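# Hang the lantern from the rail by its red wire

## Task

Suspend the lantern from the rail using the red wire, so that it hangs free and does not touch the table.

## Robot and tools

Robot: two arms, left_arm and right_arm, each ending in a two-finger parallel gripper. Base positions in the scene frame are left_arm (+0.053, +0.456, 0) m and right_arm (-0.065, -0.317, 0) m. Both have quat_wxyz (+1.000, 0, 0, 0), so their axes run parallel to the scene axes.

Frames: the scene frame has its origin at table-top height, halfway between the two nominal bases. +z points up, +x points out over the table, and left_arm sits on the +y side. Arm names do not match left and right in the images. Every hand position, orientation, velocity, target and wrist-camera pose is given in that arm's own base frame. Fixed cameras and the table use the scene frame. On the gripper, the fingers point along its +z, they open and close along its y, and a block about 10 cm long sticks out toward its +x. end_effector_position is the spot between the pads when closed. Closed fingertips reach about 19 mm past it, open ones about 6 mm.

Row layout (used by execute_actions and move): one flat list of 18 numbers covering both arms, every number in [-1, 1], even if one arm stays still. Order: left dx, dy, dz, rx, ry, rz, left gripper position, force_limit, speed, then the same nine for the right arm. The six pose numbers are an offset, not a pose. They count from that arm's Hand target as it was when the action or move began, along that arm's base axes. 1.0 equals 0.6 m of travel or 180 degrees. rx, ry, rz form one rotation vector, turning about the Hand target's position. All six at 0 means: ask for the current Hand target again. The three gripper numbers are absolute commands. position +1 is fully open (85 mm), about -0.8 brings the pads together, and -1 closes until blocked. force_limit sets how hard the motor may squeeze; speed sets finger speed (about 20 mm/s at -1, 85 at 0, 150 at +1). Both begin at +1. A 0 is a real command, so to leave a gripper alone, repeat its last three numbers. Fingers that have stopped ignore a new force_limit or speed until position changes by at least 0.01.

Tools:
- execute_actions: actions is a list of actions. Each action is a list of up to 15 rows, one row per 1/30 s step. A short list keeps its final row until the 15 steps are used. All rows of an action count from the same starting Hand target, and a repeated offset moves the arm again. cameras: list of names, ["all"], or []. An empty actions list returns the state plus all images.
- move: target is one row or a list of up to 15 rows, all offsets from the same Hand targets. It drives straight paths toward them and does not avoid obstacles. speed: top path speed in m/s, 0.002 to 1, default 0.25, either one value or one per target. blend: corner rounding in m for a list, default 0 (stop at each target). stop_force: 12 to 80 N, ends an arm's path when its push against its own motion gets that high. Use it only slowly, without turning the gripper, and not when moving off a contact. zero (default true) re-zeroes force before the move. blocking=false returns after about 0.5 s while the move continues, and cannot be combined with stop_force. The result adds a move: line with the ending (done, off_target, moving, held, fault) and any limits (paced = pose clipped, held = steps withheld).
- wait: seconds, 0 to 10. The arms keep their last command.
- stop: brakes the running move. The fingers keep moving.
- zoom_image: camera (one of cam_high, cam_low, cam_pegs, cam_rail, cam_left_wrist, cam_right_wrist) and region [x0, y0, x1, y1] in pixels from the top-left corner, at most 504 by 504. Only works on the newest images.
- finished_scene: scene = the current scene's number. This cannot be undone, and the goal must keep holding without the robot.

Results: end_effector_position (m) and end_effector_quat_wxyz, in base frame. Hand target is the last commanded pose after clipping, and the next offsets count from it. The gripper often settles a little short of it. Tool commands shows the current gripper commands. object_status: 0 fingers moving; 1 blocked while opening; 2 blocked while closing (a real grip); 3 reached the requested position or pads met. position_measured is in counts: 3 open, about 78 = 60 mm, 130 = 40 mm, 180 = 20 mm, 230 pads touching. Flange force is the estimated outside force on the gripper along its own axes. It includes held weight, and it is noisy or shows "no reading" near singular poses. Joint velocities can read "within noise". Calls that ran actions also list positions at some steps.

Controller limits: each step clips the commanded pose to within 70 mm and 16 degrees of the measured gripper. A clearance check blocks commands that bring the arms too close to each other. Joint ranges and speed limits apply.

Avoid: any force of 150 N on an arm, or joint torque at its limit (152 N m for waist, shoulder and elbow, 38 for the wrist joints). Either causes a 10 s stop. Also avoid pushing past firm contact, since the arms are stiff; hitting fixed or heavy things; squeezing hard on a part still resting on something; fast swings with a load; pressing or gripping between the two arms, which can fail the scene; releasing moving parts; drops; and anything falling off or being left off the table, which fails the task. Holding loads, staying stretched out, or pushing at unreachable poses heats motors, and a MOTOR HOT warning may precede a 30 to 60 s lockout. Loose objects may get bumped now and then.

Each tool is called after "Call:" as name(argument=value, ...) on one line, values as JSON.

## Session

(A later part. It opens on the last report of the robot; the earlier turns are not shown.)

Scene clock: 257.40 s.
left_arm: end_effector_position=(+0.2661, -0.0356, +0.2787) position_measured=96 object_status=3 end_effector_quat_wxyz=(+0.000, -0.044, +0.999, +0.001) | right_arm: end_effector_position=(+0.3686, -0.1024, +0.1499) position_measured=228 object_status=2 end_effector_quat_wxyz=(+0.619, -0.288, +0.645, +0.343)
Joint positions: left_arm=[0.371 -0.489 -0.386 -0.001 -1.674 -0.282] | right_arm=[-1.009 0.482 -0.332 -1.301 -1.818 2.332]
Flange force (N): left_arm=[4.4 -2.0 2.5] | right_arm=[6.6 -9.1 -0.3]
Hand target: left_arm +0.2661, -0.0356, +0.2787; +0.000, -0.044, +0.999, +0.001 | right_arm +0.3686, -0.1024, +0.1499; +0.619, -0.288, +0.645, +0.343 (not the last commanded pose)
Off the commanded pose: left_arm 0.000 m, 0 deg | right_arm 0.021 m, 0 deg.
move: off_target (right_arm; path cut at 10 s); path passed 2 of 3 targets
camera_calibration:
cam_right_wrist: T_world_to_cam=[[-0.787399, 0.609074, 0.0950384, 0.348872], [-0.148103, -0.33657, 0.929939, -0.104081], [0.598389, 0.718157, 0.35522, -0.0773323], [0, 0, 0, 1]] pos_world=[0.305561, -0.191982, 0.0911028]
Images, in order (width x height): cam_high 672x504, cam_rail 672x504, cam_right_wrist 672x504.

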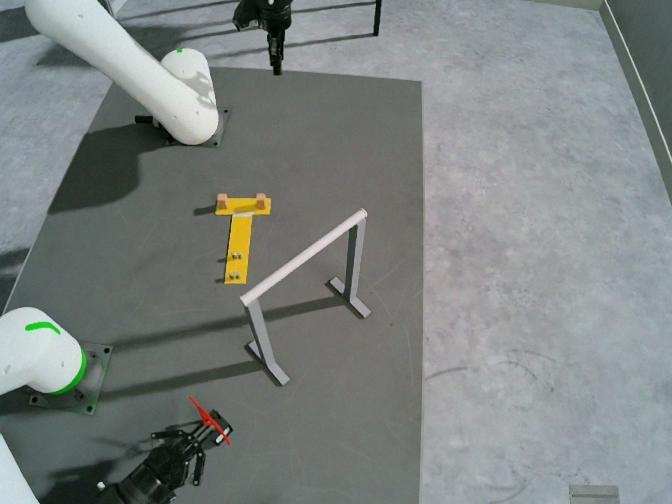

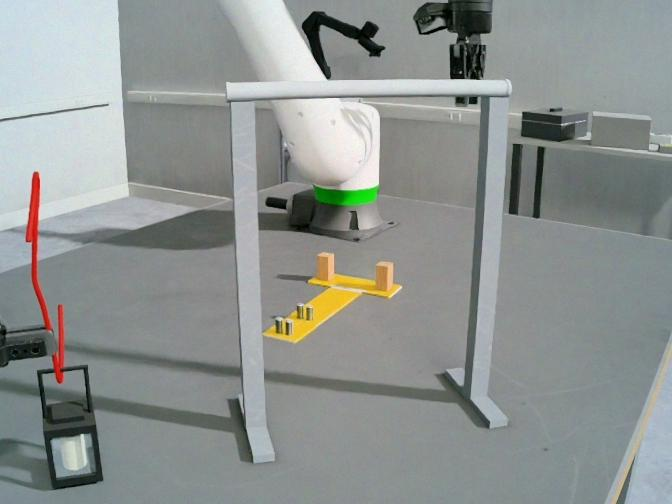

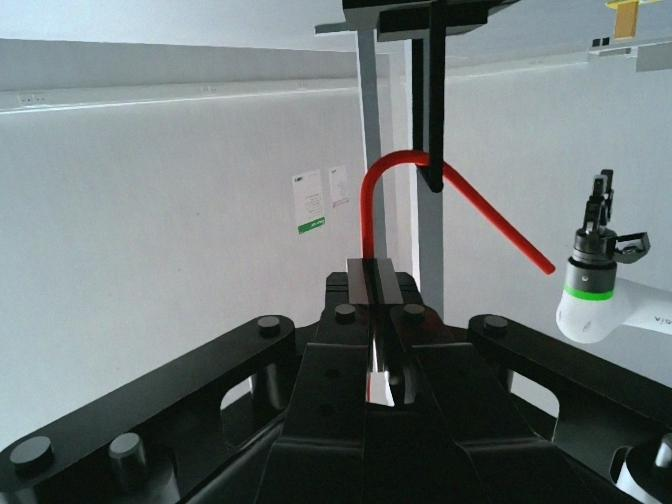

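Call:
move(target=[0,0,0,0,0,0,0.26,-0.6,-1,0,0,0.1,0,0,0,-1,1,-1], speed=0.04, cameras=["cam_rail","cam_right_wrist"])

Scene clock: 259.53 s.
left_arm: end_effector_position=(+0.2661, -0.0356, +0.2787) position_measured=96 object_status=3 end_effector_quat_wxyz=(+0.000, -0.044, +0.999, +0.001) | right_arm: end_effector_position=(+0.3686, -0.1024, +0.2099) position_measured=228 object_status=2 end_effector_quat_wxyz=(+0.619, -0.288, +0.645, +0.343)
Joint positions: left_arm=[0.371 -0.489 -0.386 -0.001 -1.674 -0.282] | right_arm=[-1.019 0.329 -0.331 -1.335 -1.865 2.179]
Flange force (N): left_arm=[4.3 -2.3 2.6] | right_arm=[6.4 -9.1 -0.1]
Hand target: left_arm +0.2661, -0.0356, +0.2787; +0.000, -0.044, +0.999, +0.001 | right_arm +0.3686, -0.1024, +0.2099; +0.619, -0.288, +0.645, +0.343
Off the commanded pose: left_arm 0.000 m, 0 deg | right_arm 0.000 m, 0 deg.
move: done
camera_calibration:
cam_right_wrist: T_world_to_cam=[[-0.787435, 0.60903, 0.0950174, 0.343175], [-0.148082, -0.336546, 0.929951, -0.159881], [0.598345, 0.718206, 0.355195, -0.0986193], [0, 0, 0, 1]] pos_world=[0.305561, -0.191982, 0.151103]
Images, in order (width x height): cam_rail 672x504, cam_right_wrist 672x504.

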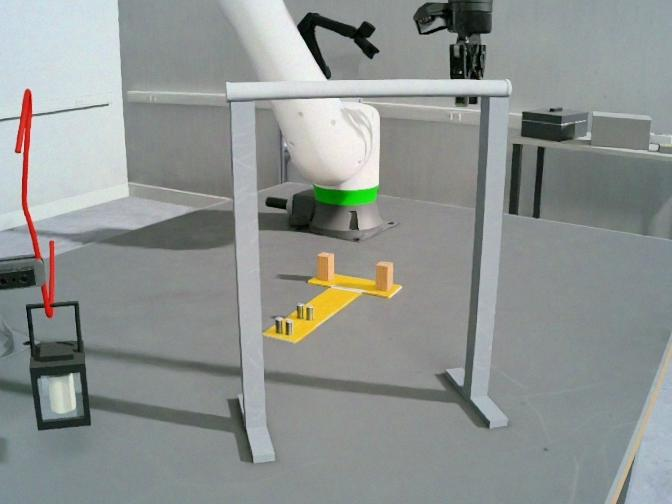

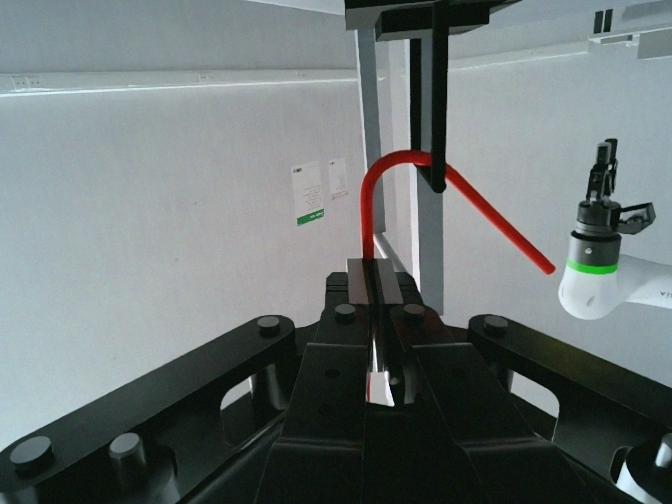

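Call:
move(target=[[0,0,0,0,0,0,0.26,-0.6,-1,0,0,0.583,0,0,0,-1,1,-1],[0,0,0,0,0,0,0.26,-0.6,-1,0.2523,0.6607,0.583,-0.0582,-0.0351,-0.2388,-1,1,-1]], speed=0.15, blend=0.04, cameras=["cam_rail","cam_right_wrist","cam_high","cam_low"])

Scene clock: 271.83 s.
left_arm: end_effector_position=(+0.2661, -0.0356, +0.2787) position_measured=96 object_status=3 end_effector_quat_wxyz=(+0.000, -0.044, +0.999, +0.001) | right_arm: end_effector_position=(+0.5200, +0.2941, +0.5598) position_measured=228 object_status=2 end_effector_quat_wxyz=(+0.707, -0.104, +0.700, +0.018)
Joint positions: left_arm=[0.371 -0.489 -0.386 -0.001 -1.674 -0.282] | right_arm=[0.69 -0.321 -0.081 -1.968 0.566 2.154]
Flange force (N): left_arm=[4.6 -3.2 3.0] | right_arm=no reading
Hand target: left_arm +0.2661, -0.0356, +0.2787; +0.000, -0.044, +0.999, +0.001 | right_arm +0.5200, +0.2940, +0.5597; +0.707, -0.104, +0.700, +0.018
Off the commanded pose: left_arm 0.000 m, 0 deg | right_arm 0.000 m, 0 deg.
move: done; limits=paced
camera_calibration:
cam_right_wrist: T_world_to_cam=[[-0.15762, 0.981009, -0.113033, -0.132702], [-0.370526, 0.047348, 0.927615, -0.325387], [0.915351, 0.188092, 0.356027, -0.607598], [0, 0, 0, 1]] pos_world=[0.414684, 0.259872, 0.503155]
Images, in order (width x height): cam_high 672x504, cam_low 672x504, cam_rail 672x504, cam_right_wrist 672x504.

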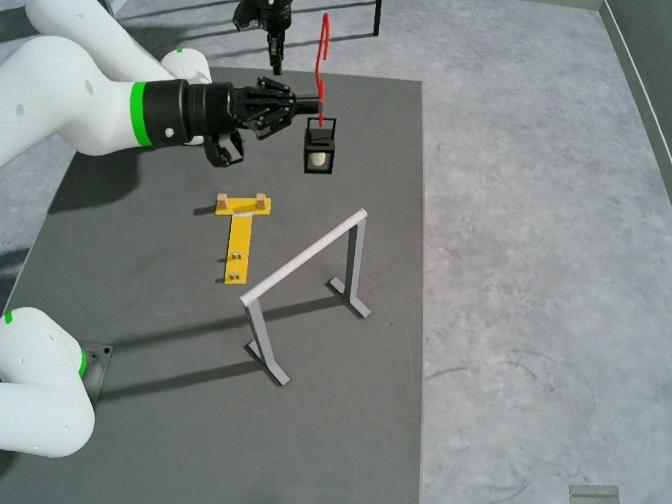

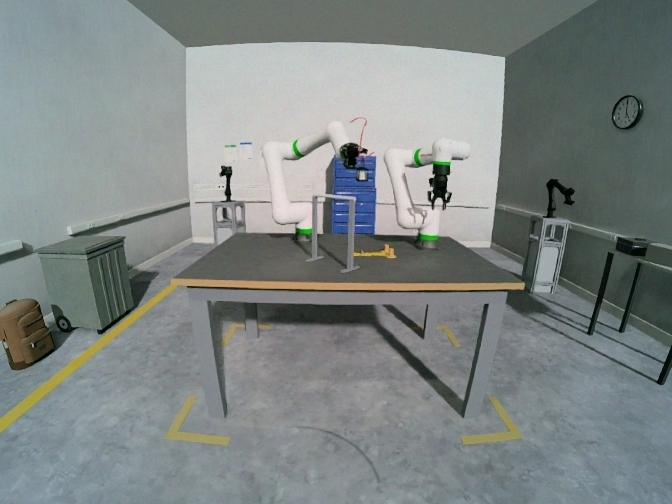

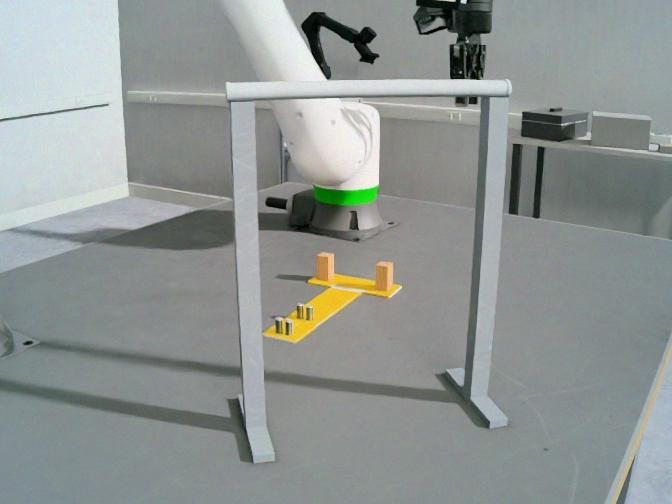

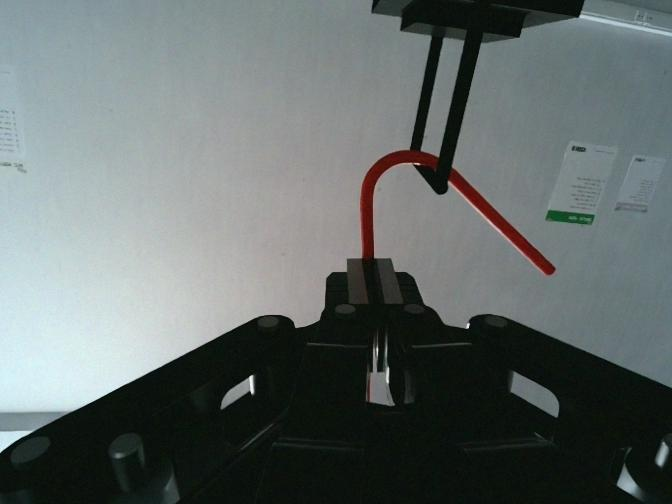

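Descend to C.

Call:
move(target=[0,0,0,0,0,0,0.26,-0.6,-1,0,0,-0.47,0,0,0,-1,1,-1], speed=0.12, cameras=["cam_rail","cam_right_wrist","cam_high","cam_pegs","cam_low"])

Scene clock: 275.10 s.
left_arm: end_effector_position=(+0.2661, -0.0356, +0.2787) position_measured=96 object_status=3 end_effector_quat_wxyz=(+0.000, -0.044, +0.999, +0.001) | right_arm: end_effector_position=(+0.5200, +0.2940, +0.2777) position_measured=228 object_status=2 end_effector_quat_wxyz=(+0.707, -0.104, +0.700, +0.018)
Joint positions: left_arm=[0.371 -0.489 -0.386 -0.001 -1.674 -0.282] | right_arm=[1.013 0.006 -0.515 -1.152 0.953 1.037]
Flange force (N): left_arm=[5.0 -2.5 2.0] | right_arm=[4.1 10.5 2.7]
Hand target: left_arm +0.2661, -0.0356, +0.2787; +0.000, -0.044, +0.999, +0.001 | right_arm +0.5200, +0.2940, +0.2777; +0.707, -0.104, +0.700, +0.018
Off the commanded pose: left_arm 0.000 m, 0 deg | right_arm 0.000 m, 0 deg.
move: done
camera_calibration:
cam_right_wrist: T_world_to_cam=[[-0.157711, 0.980984, -0.113126, -0.164513], [-0.370369, 0.0474351, 0.927673, -0.0638995], [0.915399, 0.188202, 0.355845, -0.507207], [0, 0, 0, 1]] pos_world=[0.414684, 0.259873, 0.221154]
Images, in order (width x height): cam_high 672x504, cam_low 672x504, cam_pegs 672x504, cam_rail 672x504, cam_right_wrist 672x504.

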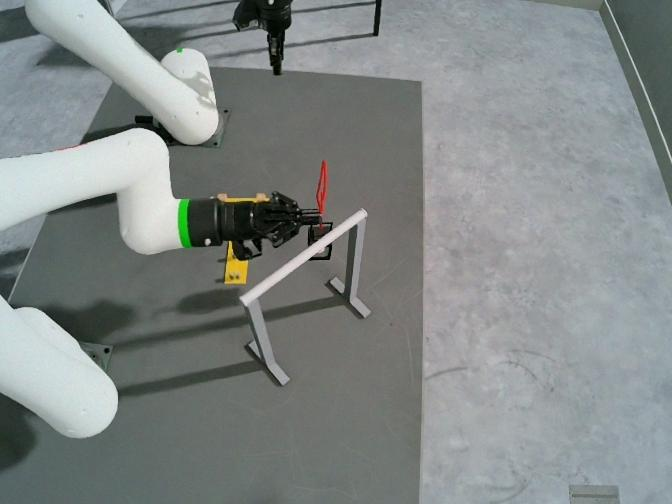

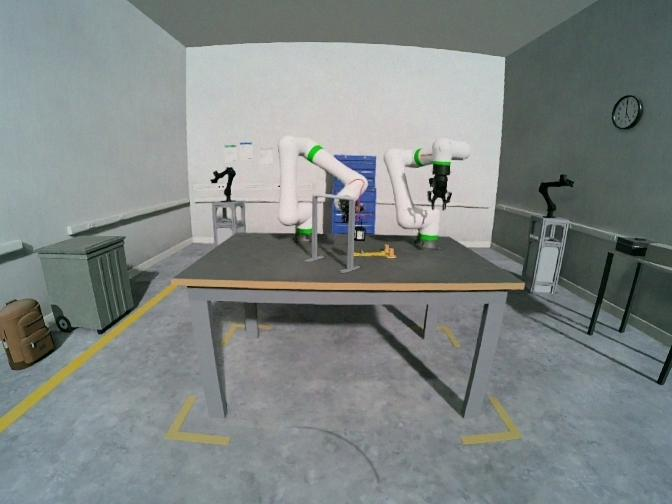

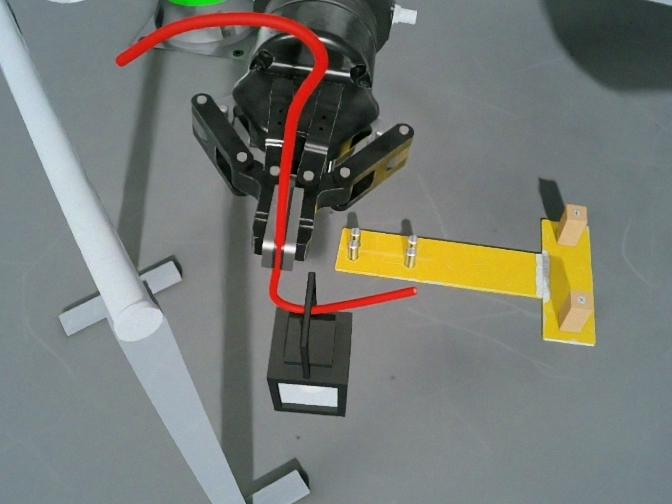

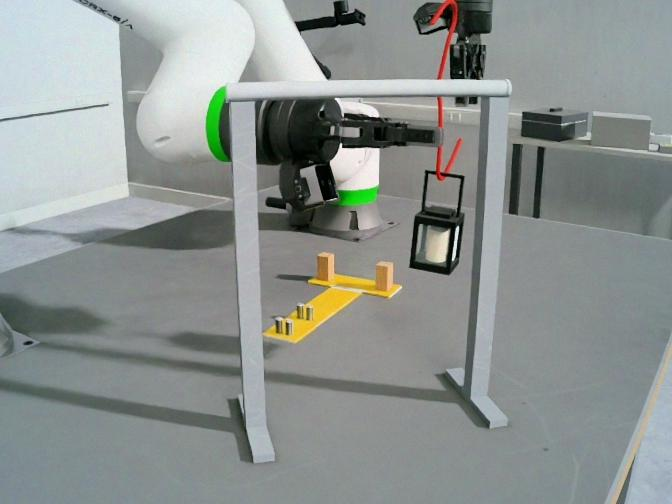

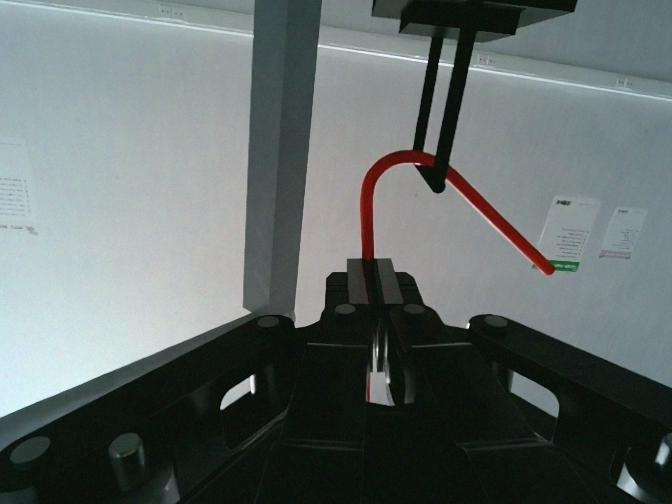

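Call:
move(target=[0,0,0,0,0,0,0.26,-0.6,-1,0.0262,-0.1477,0,0,0,0,-1,1,-1], speed=0.06, stop_force=15, cameras=["cam_rail","cam_right_wrist","cam_high","cam_pegs"])

Call:
zoom_image(camera="cam_high", region=[260, 170, 400, 290])

Call:
zoom_image(camera="cam_rail", region=[330, 0, 530, 200])

Scene clock: 278.30 s.
left_arm: end_effector_position=(+0.2661, -0.0356, +0.2787) position_measured=96 object_status=3 end_effector_quat_wxyz=(+0.000, -0.044, +0.999, +0.001) | right_arm: end_effector_position=(+0.5357, +0.2054, +0.2777) position_measured=228 object_status=2 end_effector_quat_wxyz=(+0.707, -0.104, +0.700, +0.018)
Joint positions: left_arm=[0.371 -0.489 -0.386 -0.001 -1.674 -0.282] | right_arm=[0.846 -0.119 -0.656 -1 0.834 0.931]
Flange force (N): left_arm=[4.7 -3.5 3.0] | right_arm=[4.8 9.4 5.5]
Hand target: left_arm +0.2661, -0.0356, +0.2787; +0.000, -0.044, +0.999, +0.001 | right_arm +0.5357, +0.2054, +0.2777; +0.707, -0.104, +0.700, +0.018
Off the commanded pose: left_arm 0.000 m, 0 deg | right_arm 0.000 m, 0 deg.
move: done
camera_calibration:
cam_right_wrist: T_world_to_cam=[[-0.157711, 0.980984, -0.113126, -0.0750233], [-0.370369, 0.0474351, 0.927673, -0.0538773], [0.915399, 0.188202, 0.355845, -0.504885], [0, 0, 0, 1]] pos_world=[0.430384, 0.171173, 0.221154]
Images, in order (width x height): cam_high 672x504, cam_pegs 672x504, cam_rail 672x504, cam_right_wrist 672x504.

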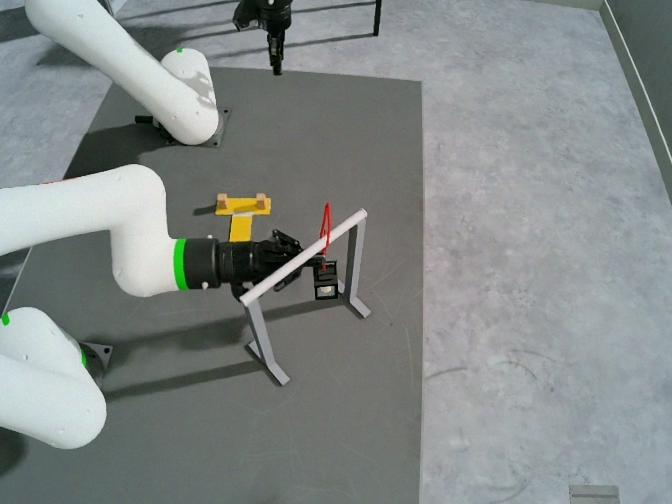

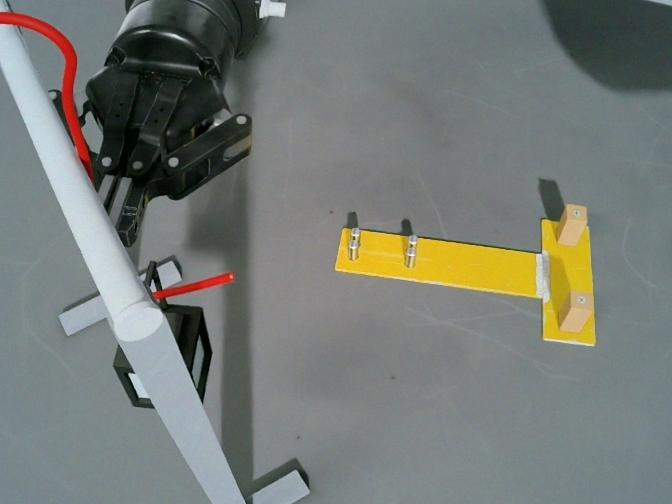

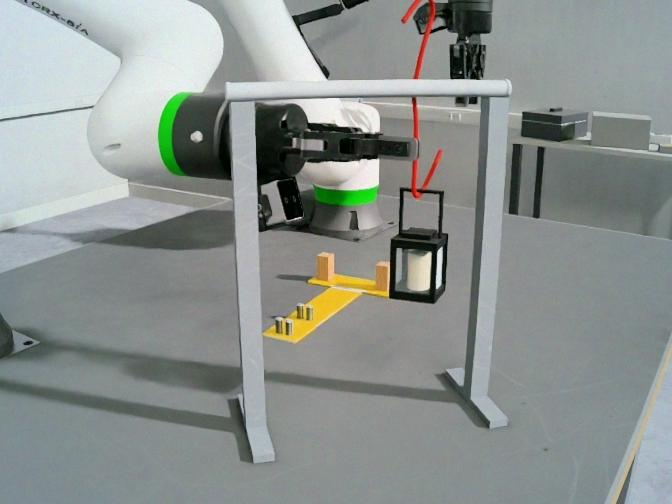

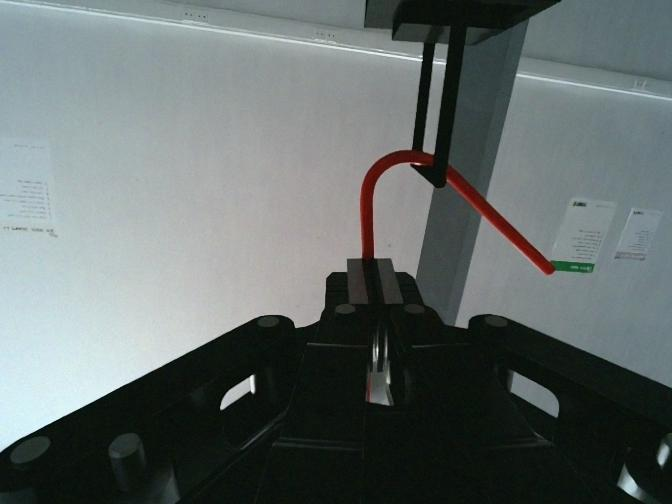

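Scaled by 3.600 from the camera's 672x504 image, which has a finer 960x720 frame.

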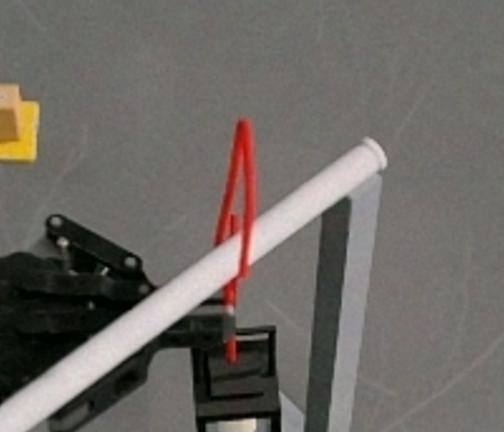

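Scaled by 2.520 from the camera's 672x504 image, which has a finer 960x720 frame.

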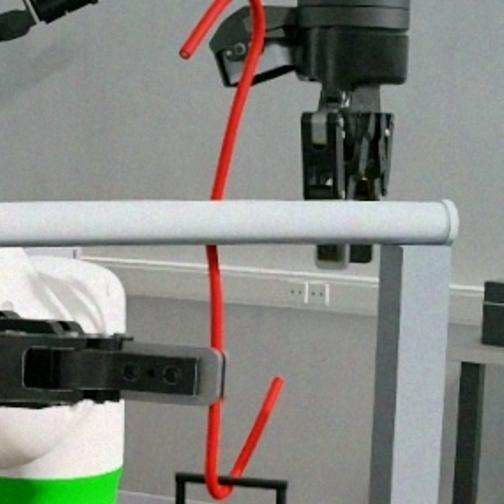

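Call:
move(target=[0,0,0,0,0,0,0.26,-0.6,-1,0,0,-0.085,0,0,0,-1,1,-1], speed=0.05, stop_force=12, cameras=["cam_rail","cam_pegs","cam_high"])

Call:
zoom_image(camera="cam_high", region=[260, 170, 400, 290])

Call:
zoom_image(camera="cam_rail", region=[330, 0, 530, 200])

Scene clock: 281.40 s.
left_arm: end_effector_position=(+0.2661, -0.0356, +0.2787) position_measured=96 object_status=3 end_effector_quat_wxyz=(+0.000, -0.044, +0.999, +0.001) | right_arm: end_effector_position=(+0.5357, +0.2054, +0.2267) position_measured=228 object_status=2 end_effector_quat_wxyz=(+0.707, -0.104, +0.700, +0.018)
Joint positions: left_arm=[0.371 -0.489 -0.386 -0.001 -1.674 -0.282] | right_arm=[0.885 0.041 -0.709 -0.903 0.983 0.735]
Flange force (N): left_arm=[4.5 -2.8 2.9] | right_arm=[7.2 9.9 5.7]
Hand target: left_arm +0.2661, -0.0356, +0.2787; +0.000, -0.044, +0.999, +0.001 | right_arm +0.5357, +0.2054, +0.2267; +0.707, -0.104, +0.700, +0.018
Off the commanded pose: left_arm 0.000 m, 0 deg | right_arm 0.000 m, 0 deg.
move: done
Images, in order (width x height): cam_high 672x504, cam_pegs 672x504, cam_rail 672x504.

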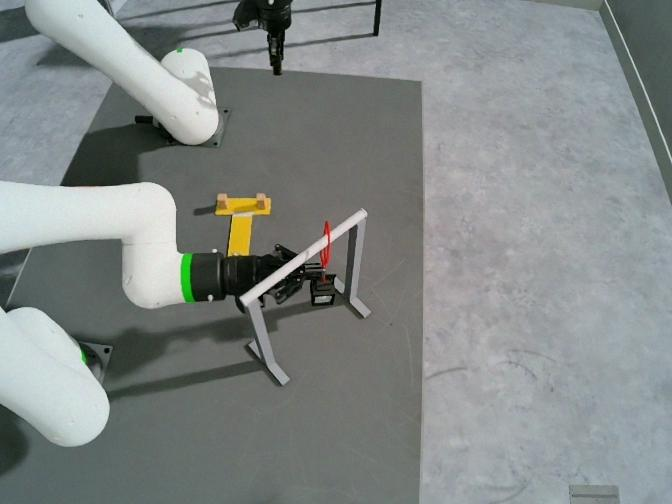

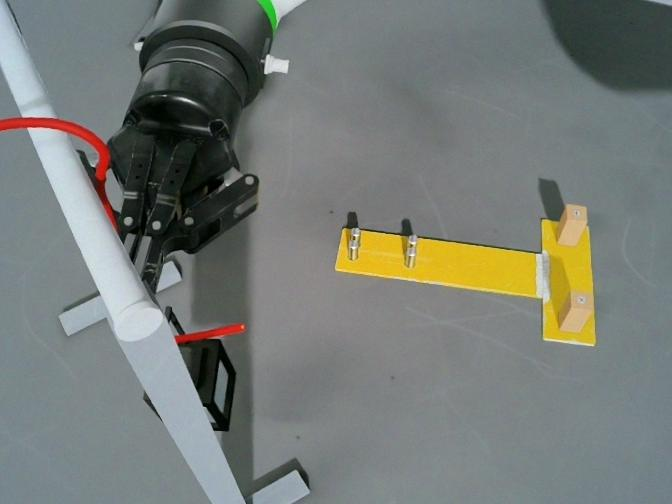

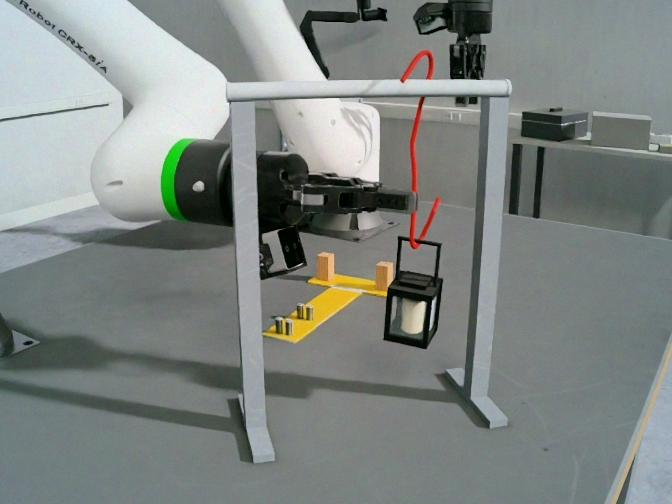

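Scaled by 3.600 from the camera's 672x504 image, which has a finer 960x720 frame.

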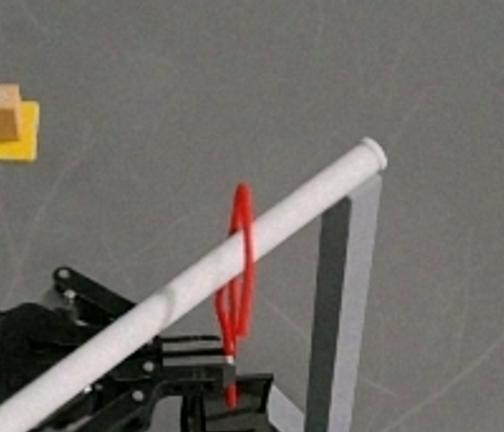

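Scaled by 2.520 from the camera's 672x504 image, which has a finer 960x720 frame.

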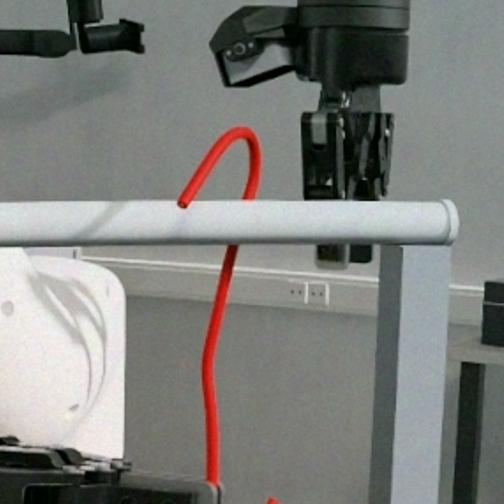

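Call:
move(target=[0,0,0,0,0,0,0.26,-0.6,-1,0,0,-0.045,0,0,0,-1,1,-1], speed=0.03, stop_force=12)

Call:
move(target=[0,0,0,0,0,0,0.26,-0.6,-1,0,0,-0.02,0,0,0,-1,1,-1], speed=0.006, stop_force=12, zero=false, cameras=["cam_rail","cam_pegs","cam_high"])

Call:
zoom_image(camera="cam_high", region=[260, 170, 400, 290])

Call:
zoom_image(camera="cam_rail", region=[330, 0, 530, 200])

Scene clock: 284.07 s.
left_arm: end_effector_position=(+0.2661, -0.0356, +0.2787) position_measured=96 object_status=3 end_effector_quat_wxyz=(+0.000, -0.044, +0.999, +0.001) | right_arm: end_effector_position=(+0.5358, +0.2055, +0.2009) position_measured=228 object_status=2 end_effector_quat_wxyz=(+0.707, -0.104, +0.699, +0.018)
Joint positions: left_arm=[0.371 -0.489 -0.386 -0.001 -1.674 -0.282] | right_arm=[0.9 0.134 -0.725 -0.865 1.061 0.642]
Flange force (N): left_arm=[4.1 -3.3 2.1] | right_arm=[-9.1 7.0 6.7]
Hand target: left_arm +0.2661, -0.0356, +0.2787; +0.000, -0.044, +0.999, +0.001 | right_arm +0.5358, +0.2055, +0.2009; +0.707, -0.104, +0.699, +0.018 (not the last commanded pose)
Off the commanded pose: left_arm 0.000 m, 0 deg | right_arm 0.001 m, 0 deg.
move: contact (right_arm)

Scene clock: 284.60 s.
left_arm: end_effector_position=(+0.2661, -0.0356, +0.2787) position_measured=96 object_status=3 end_effector_quat_wxyz=(+0.000, -0.044, +0.999, +0.001) | right_arm: end_effector_position=(+0.5358, +0.2055, +0.2009) position_measured=228 object_status=2 end_effector_quat_wxyz=(+0.707, -0.104, +0.699, +0.018)
Joint positions: left_arm=[0.371 -0.489 -0.386 -0.001 -1.674 -0.282] | right_arm=[0.9 0.134 -0.725 -0.865 1.061 0.642]
Flange force (N): left_arm=[3.6 -2.5 1.8] | right_arm=[-10.8 6.8 5.4]
Hand target: left_arm +0.2661, -0.0356, +0.2787; +0.000, -0.044, +0.999, +0.001 | right_arm +0.5358, +0.2055, +0.2009; +0.707, -0.104, +0.699, +0.018 (not the last commanded pose)
Off the commanded pose: left_arm 0.000 m, 0 deg | right_arm 0.012 m, 0 deg.
move: contact (right_arm)
Images, in order (width x height): cam_high 672x504, cam_pegs 672x504, cam_rail 672x504.

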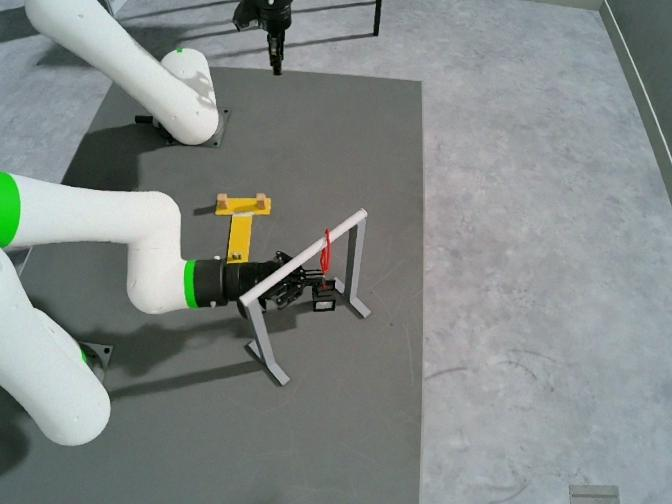

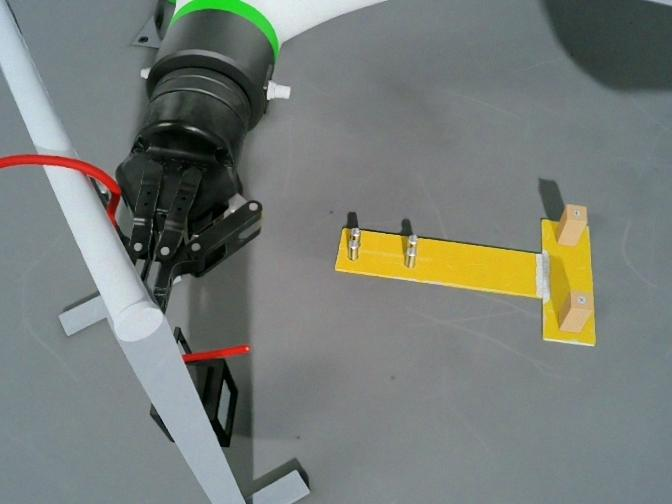

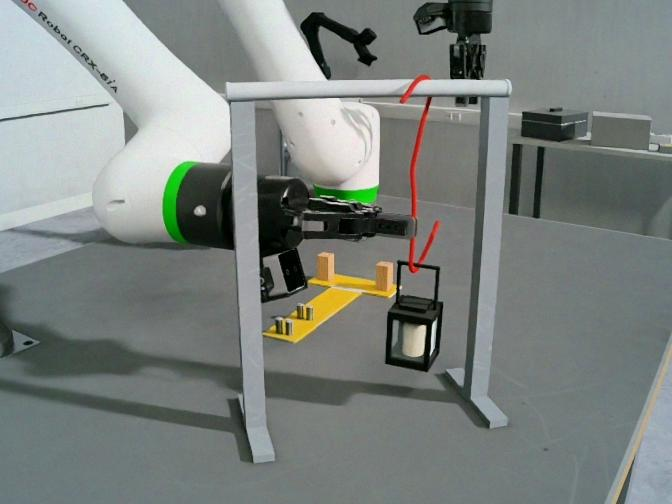

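Scaled by 3.600 from the camera's 672x504 image, which has a finer 960x720 frame.

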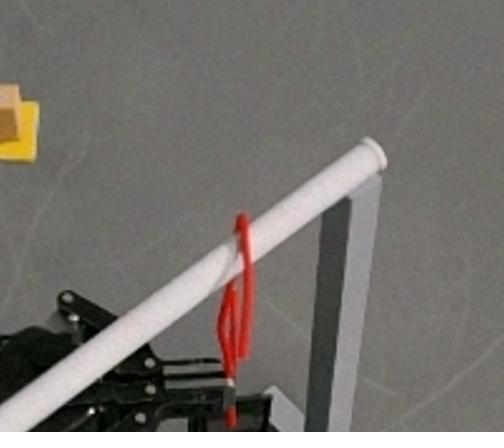

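Scaled by 2.520 from the camera's 672x504 image, which has a finer 960x720 frame.

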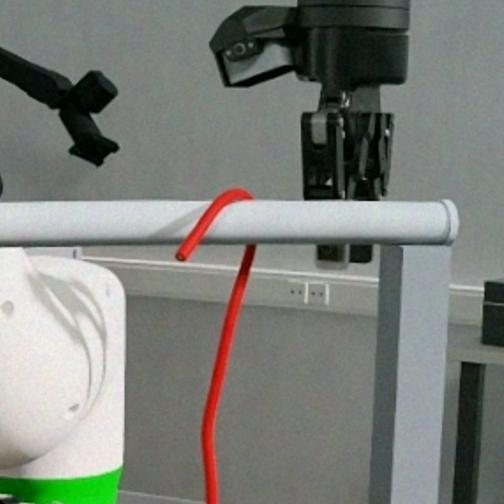

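Call:
move(target=[0,0,0,0,0,0,0.26,-0.6,-1,0,0,0.0015,0,0,0,-1,1,-1], speed=0.01)

Call:
move(target=[0,0,0,0,0,0,0.26,-0.6,-1,0,0,0,0,0,0,-0.3,1,-1])

Call:
wait(seconds=1.5, cameras=["cam_rail","cam_right_wrist","cam_pegs"])

Scene clock: 285.83 s.
left_arm: end_effector_position=(+0.2661, -0.0356, +0.2787) position_measured=96 object_status=3 end_effector_quat_wxyz=(+0.000, -0.044, +0.999, +0.001) | right_arm: end_effector_position=(+0.5357, +0.2055, +0.2017) position_measured=228 object_status=2 end_effector_quat_wxyz=(+0.707, -0.104, +0.699, +0.018)
Joint positions: left_arm=[0.371 -0.489 -0.386 -0.001 -1.674 -0.282] | right_arm=[0.899 0.131 -0.725 -0.866 1.058 0.645]
Flange force (N): left_arm=[4.2 -3.0 2.8] | right_arm=[-7.2 7.1 2.2]
Hand target: left_arm +0.2661, -0.0356, +0.2787; +0.000, -0.044, +0.999, +0.001 | right_arm +0.5358, +0.2055, +0.2018; +0.707, -0.104, +0.699, +0.018
Off the commanded pose: left_arm 0.000 m, 0 deg | right_arm 0.000 m, 0 deg.
move: done

Scene clock: 287.27 s.
left_arm: end_effector_position=(+0.2661, -0.0356, +0.2787) position_measured=96 object_status=3 end_effector_quat_wxyz=(+0.000, -0.044, +0.999, +0.001) | right_arm: end_effector_position=(+0.5358, +0.2055, +0.2018) position_measured=167 object_status=0 end_effector_quat_wxyz=(+0.707, -0.104, +0.699, +0.018)
Joint positions: left_arm=[0.371 -0.489 -0.386 -0.001 -1.674 -0.282] | right_arm=[0.899 0.131 -0.725 -0.866 1.058 0.645]
Flange force (N): left_arm=[4.4 -3.4 2.4] | right_arm=[5.1 9.0 4.0]
Hand target: left_arm +0.2661, -0.0356, +0.2787; +0.000, -0.044, +0.999, +0.001 | right_arm +0.5358, +0.2055, +0.2018; +0.707, -0.104, +0.699, +0.018
Off the commanded pose: left_arm 0.000 m, 0 deg | right_arm 0.000 m, 0 deg.
move: done

Scene clock: 288.77 s.
left_arm: end_effector_position=(+0.2661, -0.0356, +0.2787) position_measured=96 object_status=3 end_effector_quat_wxyz=(+0.000, -0.044, +0.999, +0.001) | right_arm: end_effector_position=(+0.5358, +0.2055, +0.2018) position_measured=167 object_status=3 end_effector_quat_wxyz=(+0.707, -0.104, +0.699, +0.018)
Joint positions: left_arm=[0.371 -0.489 -0.386 -0.001 -1.674 -0.282] | right_arm=[0.899 0.131 -0.725 -0.866 1.058 0.645]
Flange force (N): left_arm=[3.5 -4.0 2.7] | right_arm=[4.9 8.0 3.2]
Hand target: left_arm +0.2661, -0.0356, +0.2787; +0.000, -0.044, +0.999, +0.001 | right_arm +0.5358, +0.2055, +0.2018; +0.707, -0.104, +0.699, +0.018
Tool commands: left_gripper/position=+0.26 left_gripper/force_limit=-0.6 left_gripper/speed=-1.0 right_gripper/position=-0.3 right_gripper/force_limit=+1.0 right_gripper/speed=-1.0
Off the commanded pose: left_arm 0.000 m, 0 deg | right_arm 0.000 m, 0 deg.
wait: 1.50 s; at rest by 0.17 s
camera_calibration:
cam_right_wrist: T_world_to_cam=[[-0.157729, 0.980996, -0.112998, -0.0837268], [-0.370723, 0.0472346, 0.927542, 0.0169547], [0.915252, 0.188191, 0.356227, -0.477906], [0, 0, 0, 1]] pos_world=[0.430483, 0.171272, 0.145056]
Images, in order (width x height): cam_pegs 672x504, cam_rail 672x504, cam_right_wrist 672x504.

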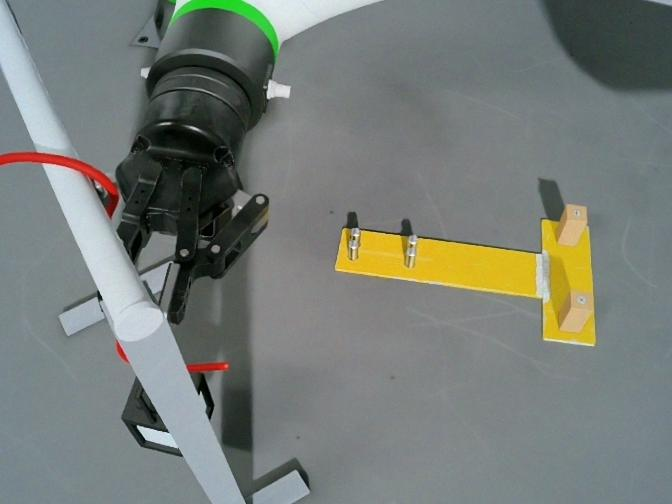

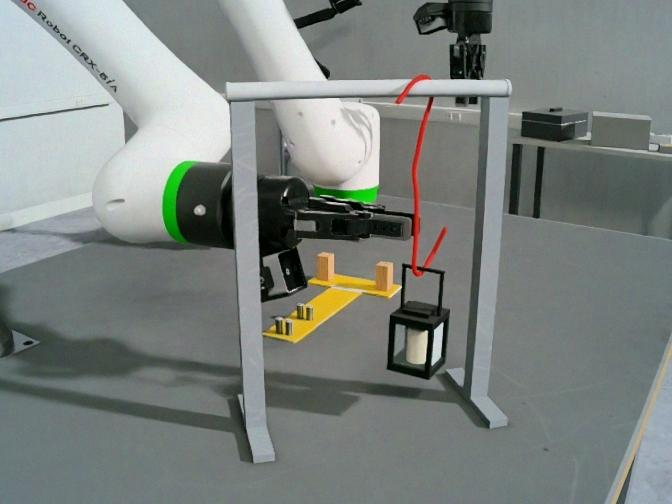

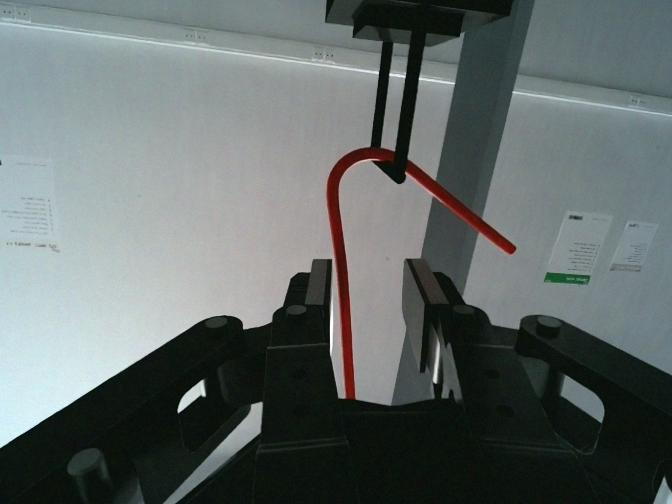

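Call:
move(target=[0,0,0,0,0,0,0.26,-0.6,-1,0,0,0,0,0,0,0.2,1,-1])

Call:
wait(seconds=1, cameras=["cam_rail","cam_right_wrist"])

Scene clock: 292.60 s.
left_arm: end_effector_position=(+0.2661, -0.0356, +0.2787) position_measured=96 object_status=3 end_effector_quat_wxyz=(+0.000, -0.044, +0.999, +0.001) | right_arm: end_effector_position=(+0.5358, +0.2055, +0.2018) position_measured=104 object_status=0 end_effector_quat_wxyz=(+0.707, -0.104, +0.699, +0.018)
Joint positions: left_arm=[0.371 -0.489 -0.386 -0.001 -1.674 -0.282] | right_arm=[0.899 0.131 -0.725 -0.866 1.058 0.645]
Flange force (N): left_arm=[4.1 -2.6 2.1] | right_arm=[5.1 9.0 4.5]
Hand target: left_arm +0.2661, -0.0356, +0.2787; +0.000, -0.044, +0.999, +0.001 | right_arm +0.5358, +0.2055, +0.2018; +0.707, -0.104, +0.699, +0.018
Off the commanded pose: left_arm 0.000 m, 0 deg | right_arm 0.000 m, 0 deg.
move: done

Scene clock: 293.60 s.
left_arm: end_effector_position=(+0.2661, -0.0356, +0.2787) position_measured=96 object_status=3 end_effector_quat_wxyz=(+0.000, -0.044, +0.999, +0.001) | right_arm: end_effector_position=(+0.5358, +0.2055, +0.2018) position_measured=104 object_status=3 end_effector_quat_wxyz=(+0.707, -0.104, +0.699, +0.018)
Joint positions: left_arm=[0.371 -0.489 -0.386 -0.001 -1.674 -0.282] | right_arm=[0.899 0.131 -0.725 -0.866 1.058 0.645]
Flange force (N): left_arm=[5.0 -3.1 3.1] | right_arm=[5.0 9.5 4.6]
Hand target: left_arm +0.2661, -0.0356, +0.2787; +0.000, -0.044, +0.999, +0.001 | right_arm +0.5358, +0.2055, +0.2018; +0.707, -0.104, +0.699, +0.018
Tool commands: left_gripper/position=+0.26 left_gripper/force_limit=-0.6 left_gripper/speed=-1.0 right_gripper/position=+0.2 right_gripper/force_limit=+1.0 right_gripper/speed=-1.0
Off the commanded pose: left_arm 0.000 m, 0 deg | right_arm 0.000 m, 0 deg.
wait: 1.00 s; at rest by 0.17 s
camera_calibration:
cam_right_wrist: T_world_to_cam=[[-0.157729, 0.980996, -0.112998, -0.0837268], [-0.370723, 0.0472346, 0.927542, 0.0169547], [0.915252, 0.188191, 0.356227, -0.477906], [0, 0, 0, 1]] pos_world=[0.430483, 0.171272, 0.145056]
Images, in order (width x height): cam_rail 672x504, cam_right_wrist 672x504.

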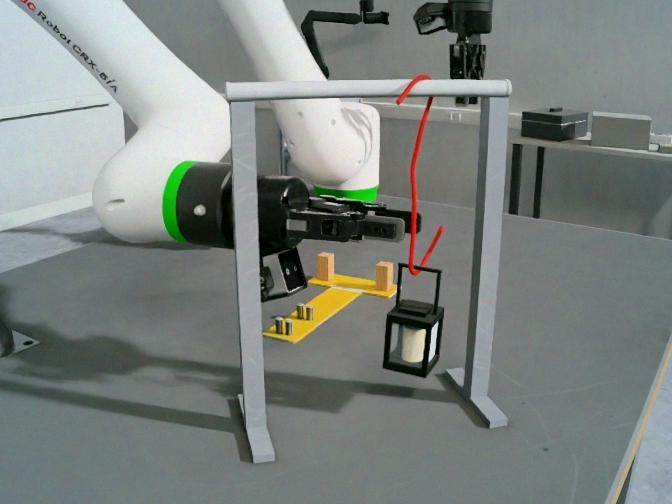

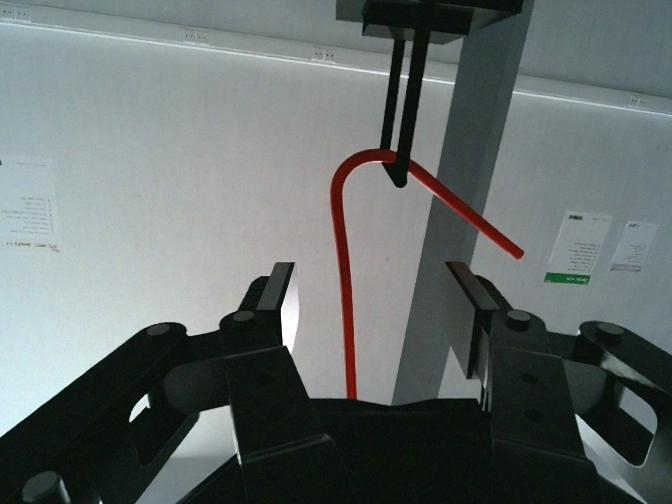

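Clear on both sides. Retreat straight back.

Call:
move(target=[[0,0,0,0,0,0,0.26,-0.6,-1,-0.2,-0.03,0,0,0,0,0.2,1,-1],[0,0,0,0,0,0,0.26,-0.6,-1,-0.3,0.05,0.1,0,0,0,0.2,1,-1]], speed=0.1, blend=0.02)

Call:
wait(seconds=2, cameras=["cam_rail","cam_high"])

Scene clock: 296.93 s.
left_arm: end_effector_position=(+0.2661, -0.0356, +0.2787) position_measured=96 object_status=3 end_effector_quat_wxyz=(+0.000, -0.044, +0.999, +0.001) | right_arm: end_effector_position=(+0.3558, +0.2355, +0.2617) position_measured=104 object_status=3 end_effector_quat_wxyz=(+0.707, -0.104, +0.699, +0.018)
Joint positions: left_arm=[0.371 -0.489 -0.386 -0.001 -1.674 -0.282] | right_arm=[1.417 -0.344 -0.814 -1.419 1.28 1.202]
Flange force (N): left_arm=[4.1 -3.4 2.9] | right_arm=[4.6 15.4 -0.8]
Hand target: left_arm +0.2661, -0.0356, +0.2787; +0.000, -0.044, +0.999, +0.001 | right_arm +0.3558, +0.2355, +0.2618; +0.707, -0.104, +0.699, +0.018
Off the commanded pose: left_arm 0.000 m, 0 deg | right_arm 0.000 m, 0 deg.
move: done

Scene clock: 298.93 s.
left_arm: end_effector_position=(+0.2661, -0.0356, +0.2787) position_measured=96 object_status=3 end_effector_quat_wxyz=(+0.000, -0.044, +0.999, +0.001) | right_arm: end_effector_position=(+0.3558, +0.2355, +0.2618) position_measured=104 object_status=3 end_effector_quat_wxyz=(+0.707, -0.104, +0.699, +0.018)
Joint positions: left_arm=[0.371 -0.489 -0.386 -0.001 -1.674 -0.282] | right_arm=[1.417 -0.345 -0.814 -1.419 1.28 1.202]
Flange force (N): left_arm=[5.3 -2.8 3.3] | right_arm=[2.2 12.8 -1.4]
Hand target: left_arm +0.2661, -0.0356, +0.2787; +0.000, -0.044, +0.999, +0.001 | right_arm +0.3558, +0.2355, +0.2618; +0.707, -0.104, +0.699, +0.018
Tool commands: left_gripper/position=+0.26 left_gripper/force_limit=-0.6 left_gripper/speed=-1.0 right_gripper/position=+0.2 right_gripper/force_limit=+1.0 right_gripper/speed=-1.0
Off the commanded pose: left_arm 0.000 m, 0 deg | right_arm 0.000 m, 0 deg.
wait: 2.00 s; at rest by 0.17 s
Images, in order (width x height): cam_high 672x504, cam_rail 672x504.

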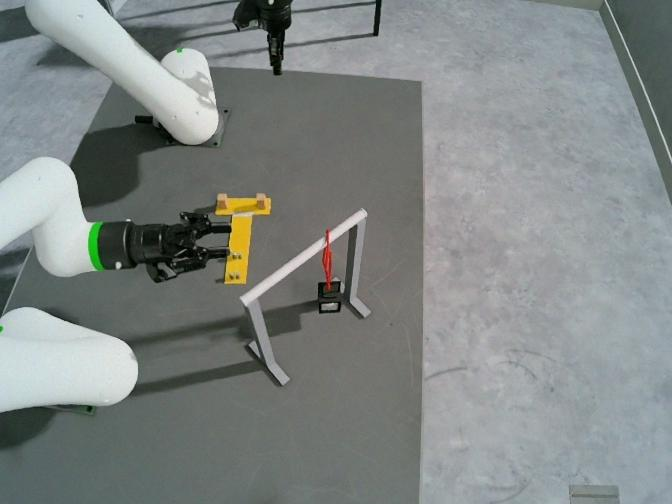

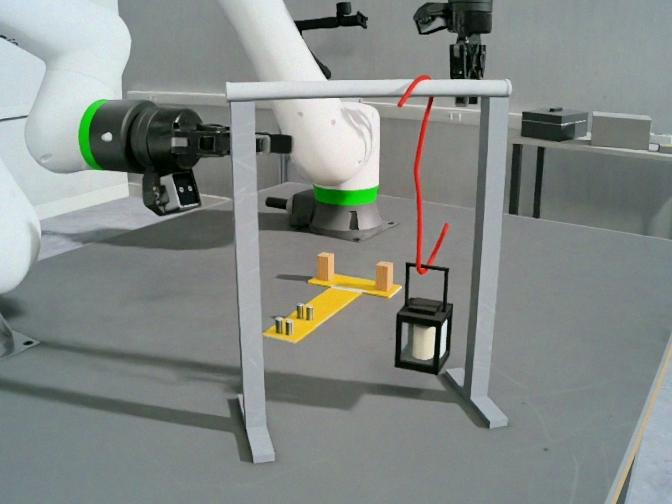

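Hanging stably.

Call:
finished_scene(scene=1)

The scene is finished: the task was done.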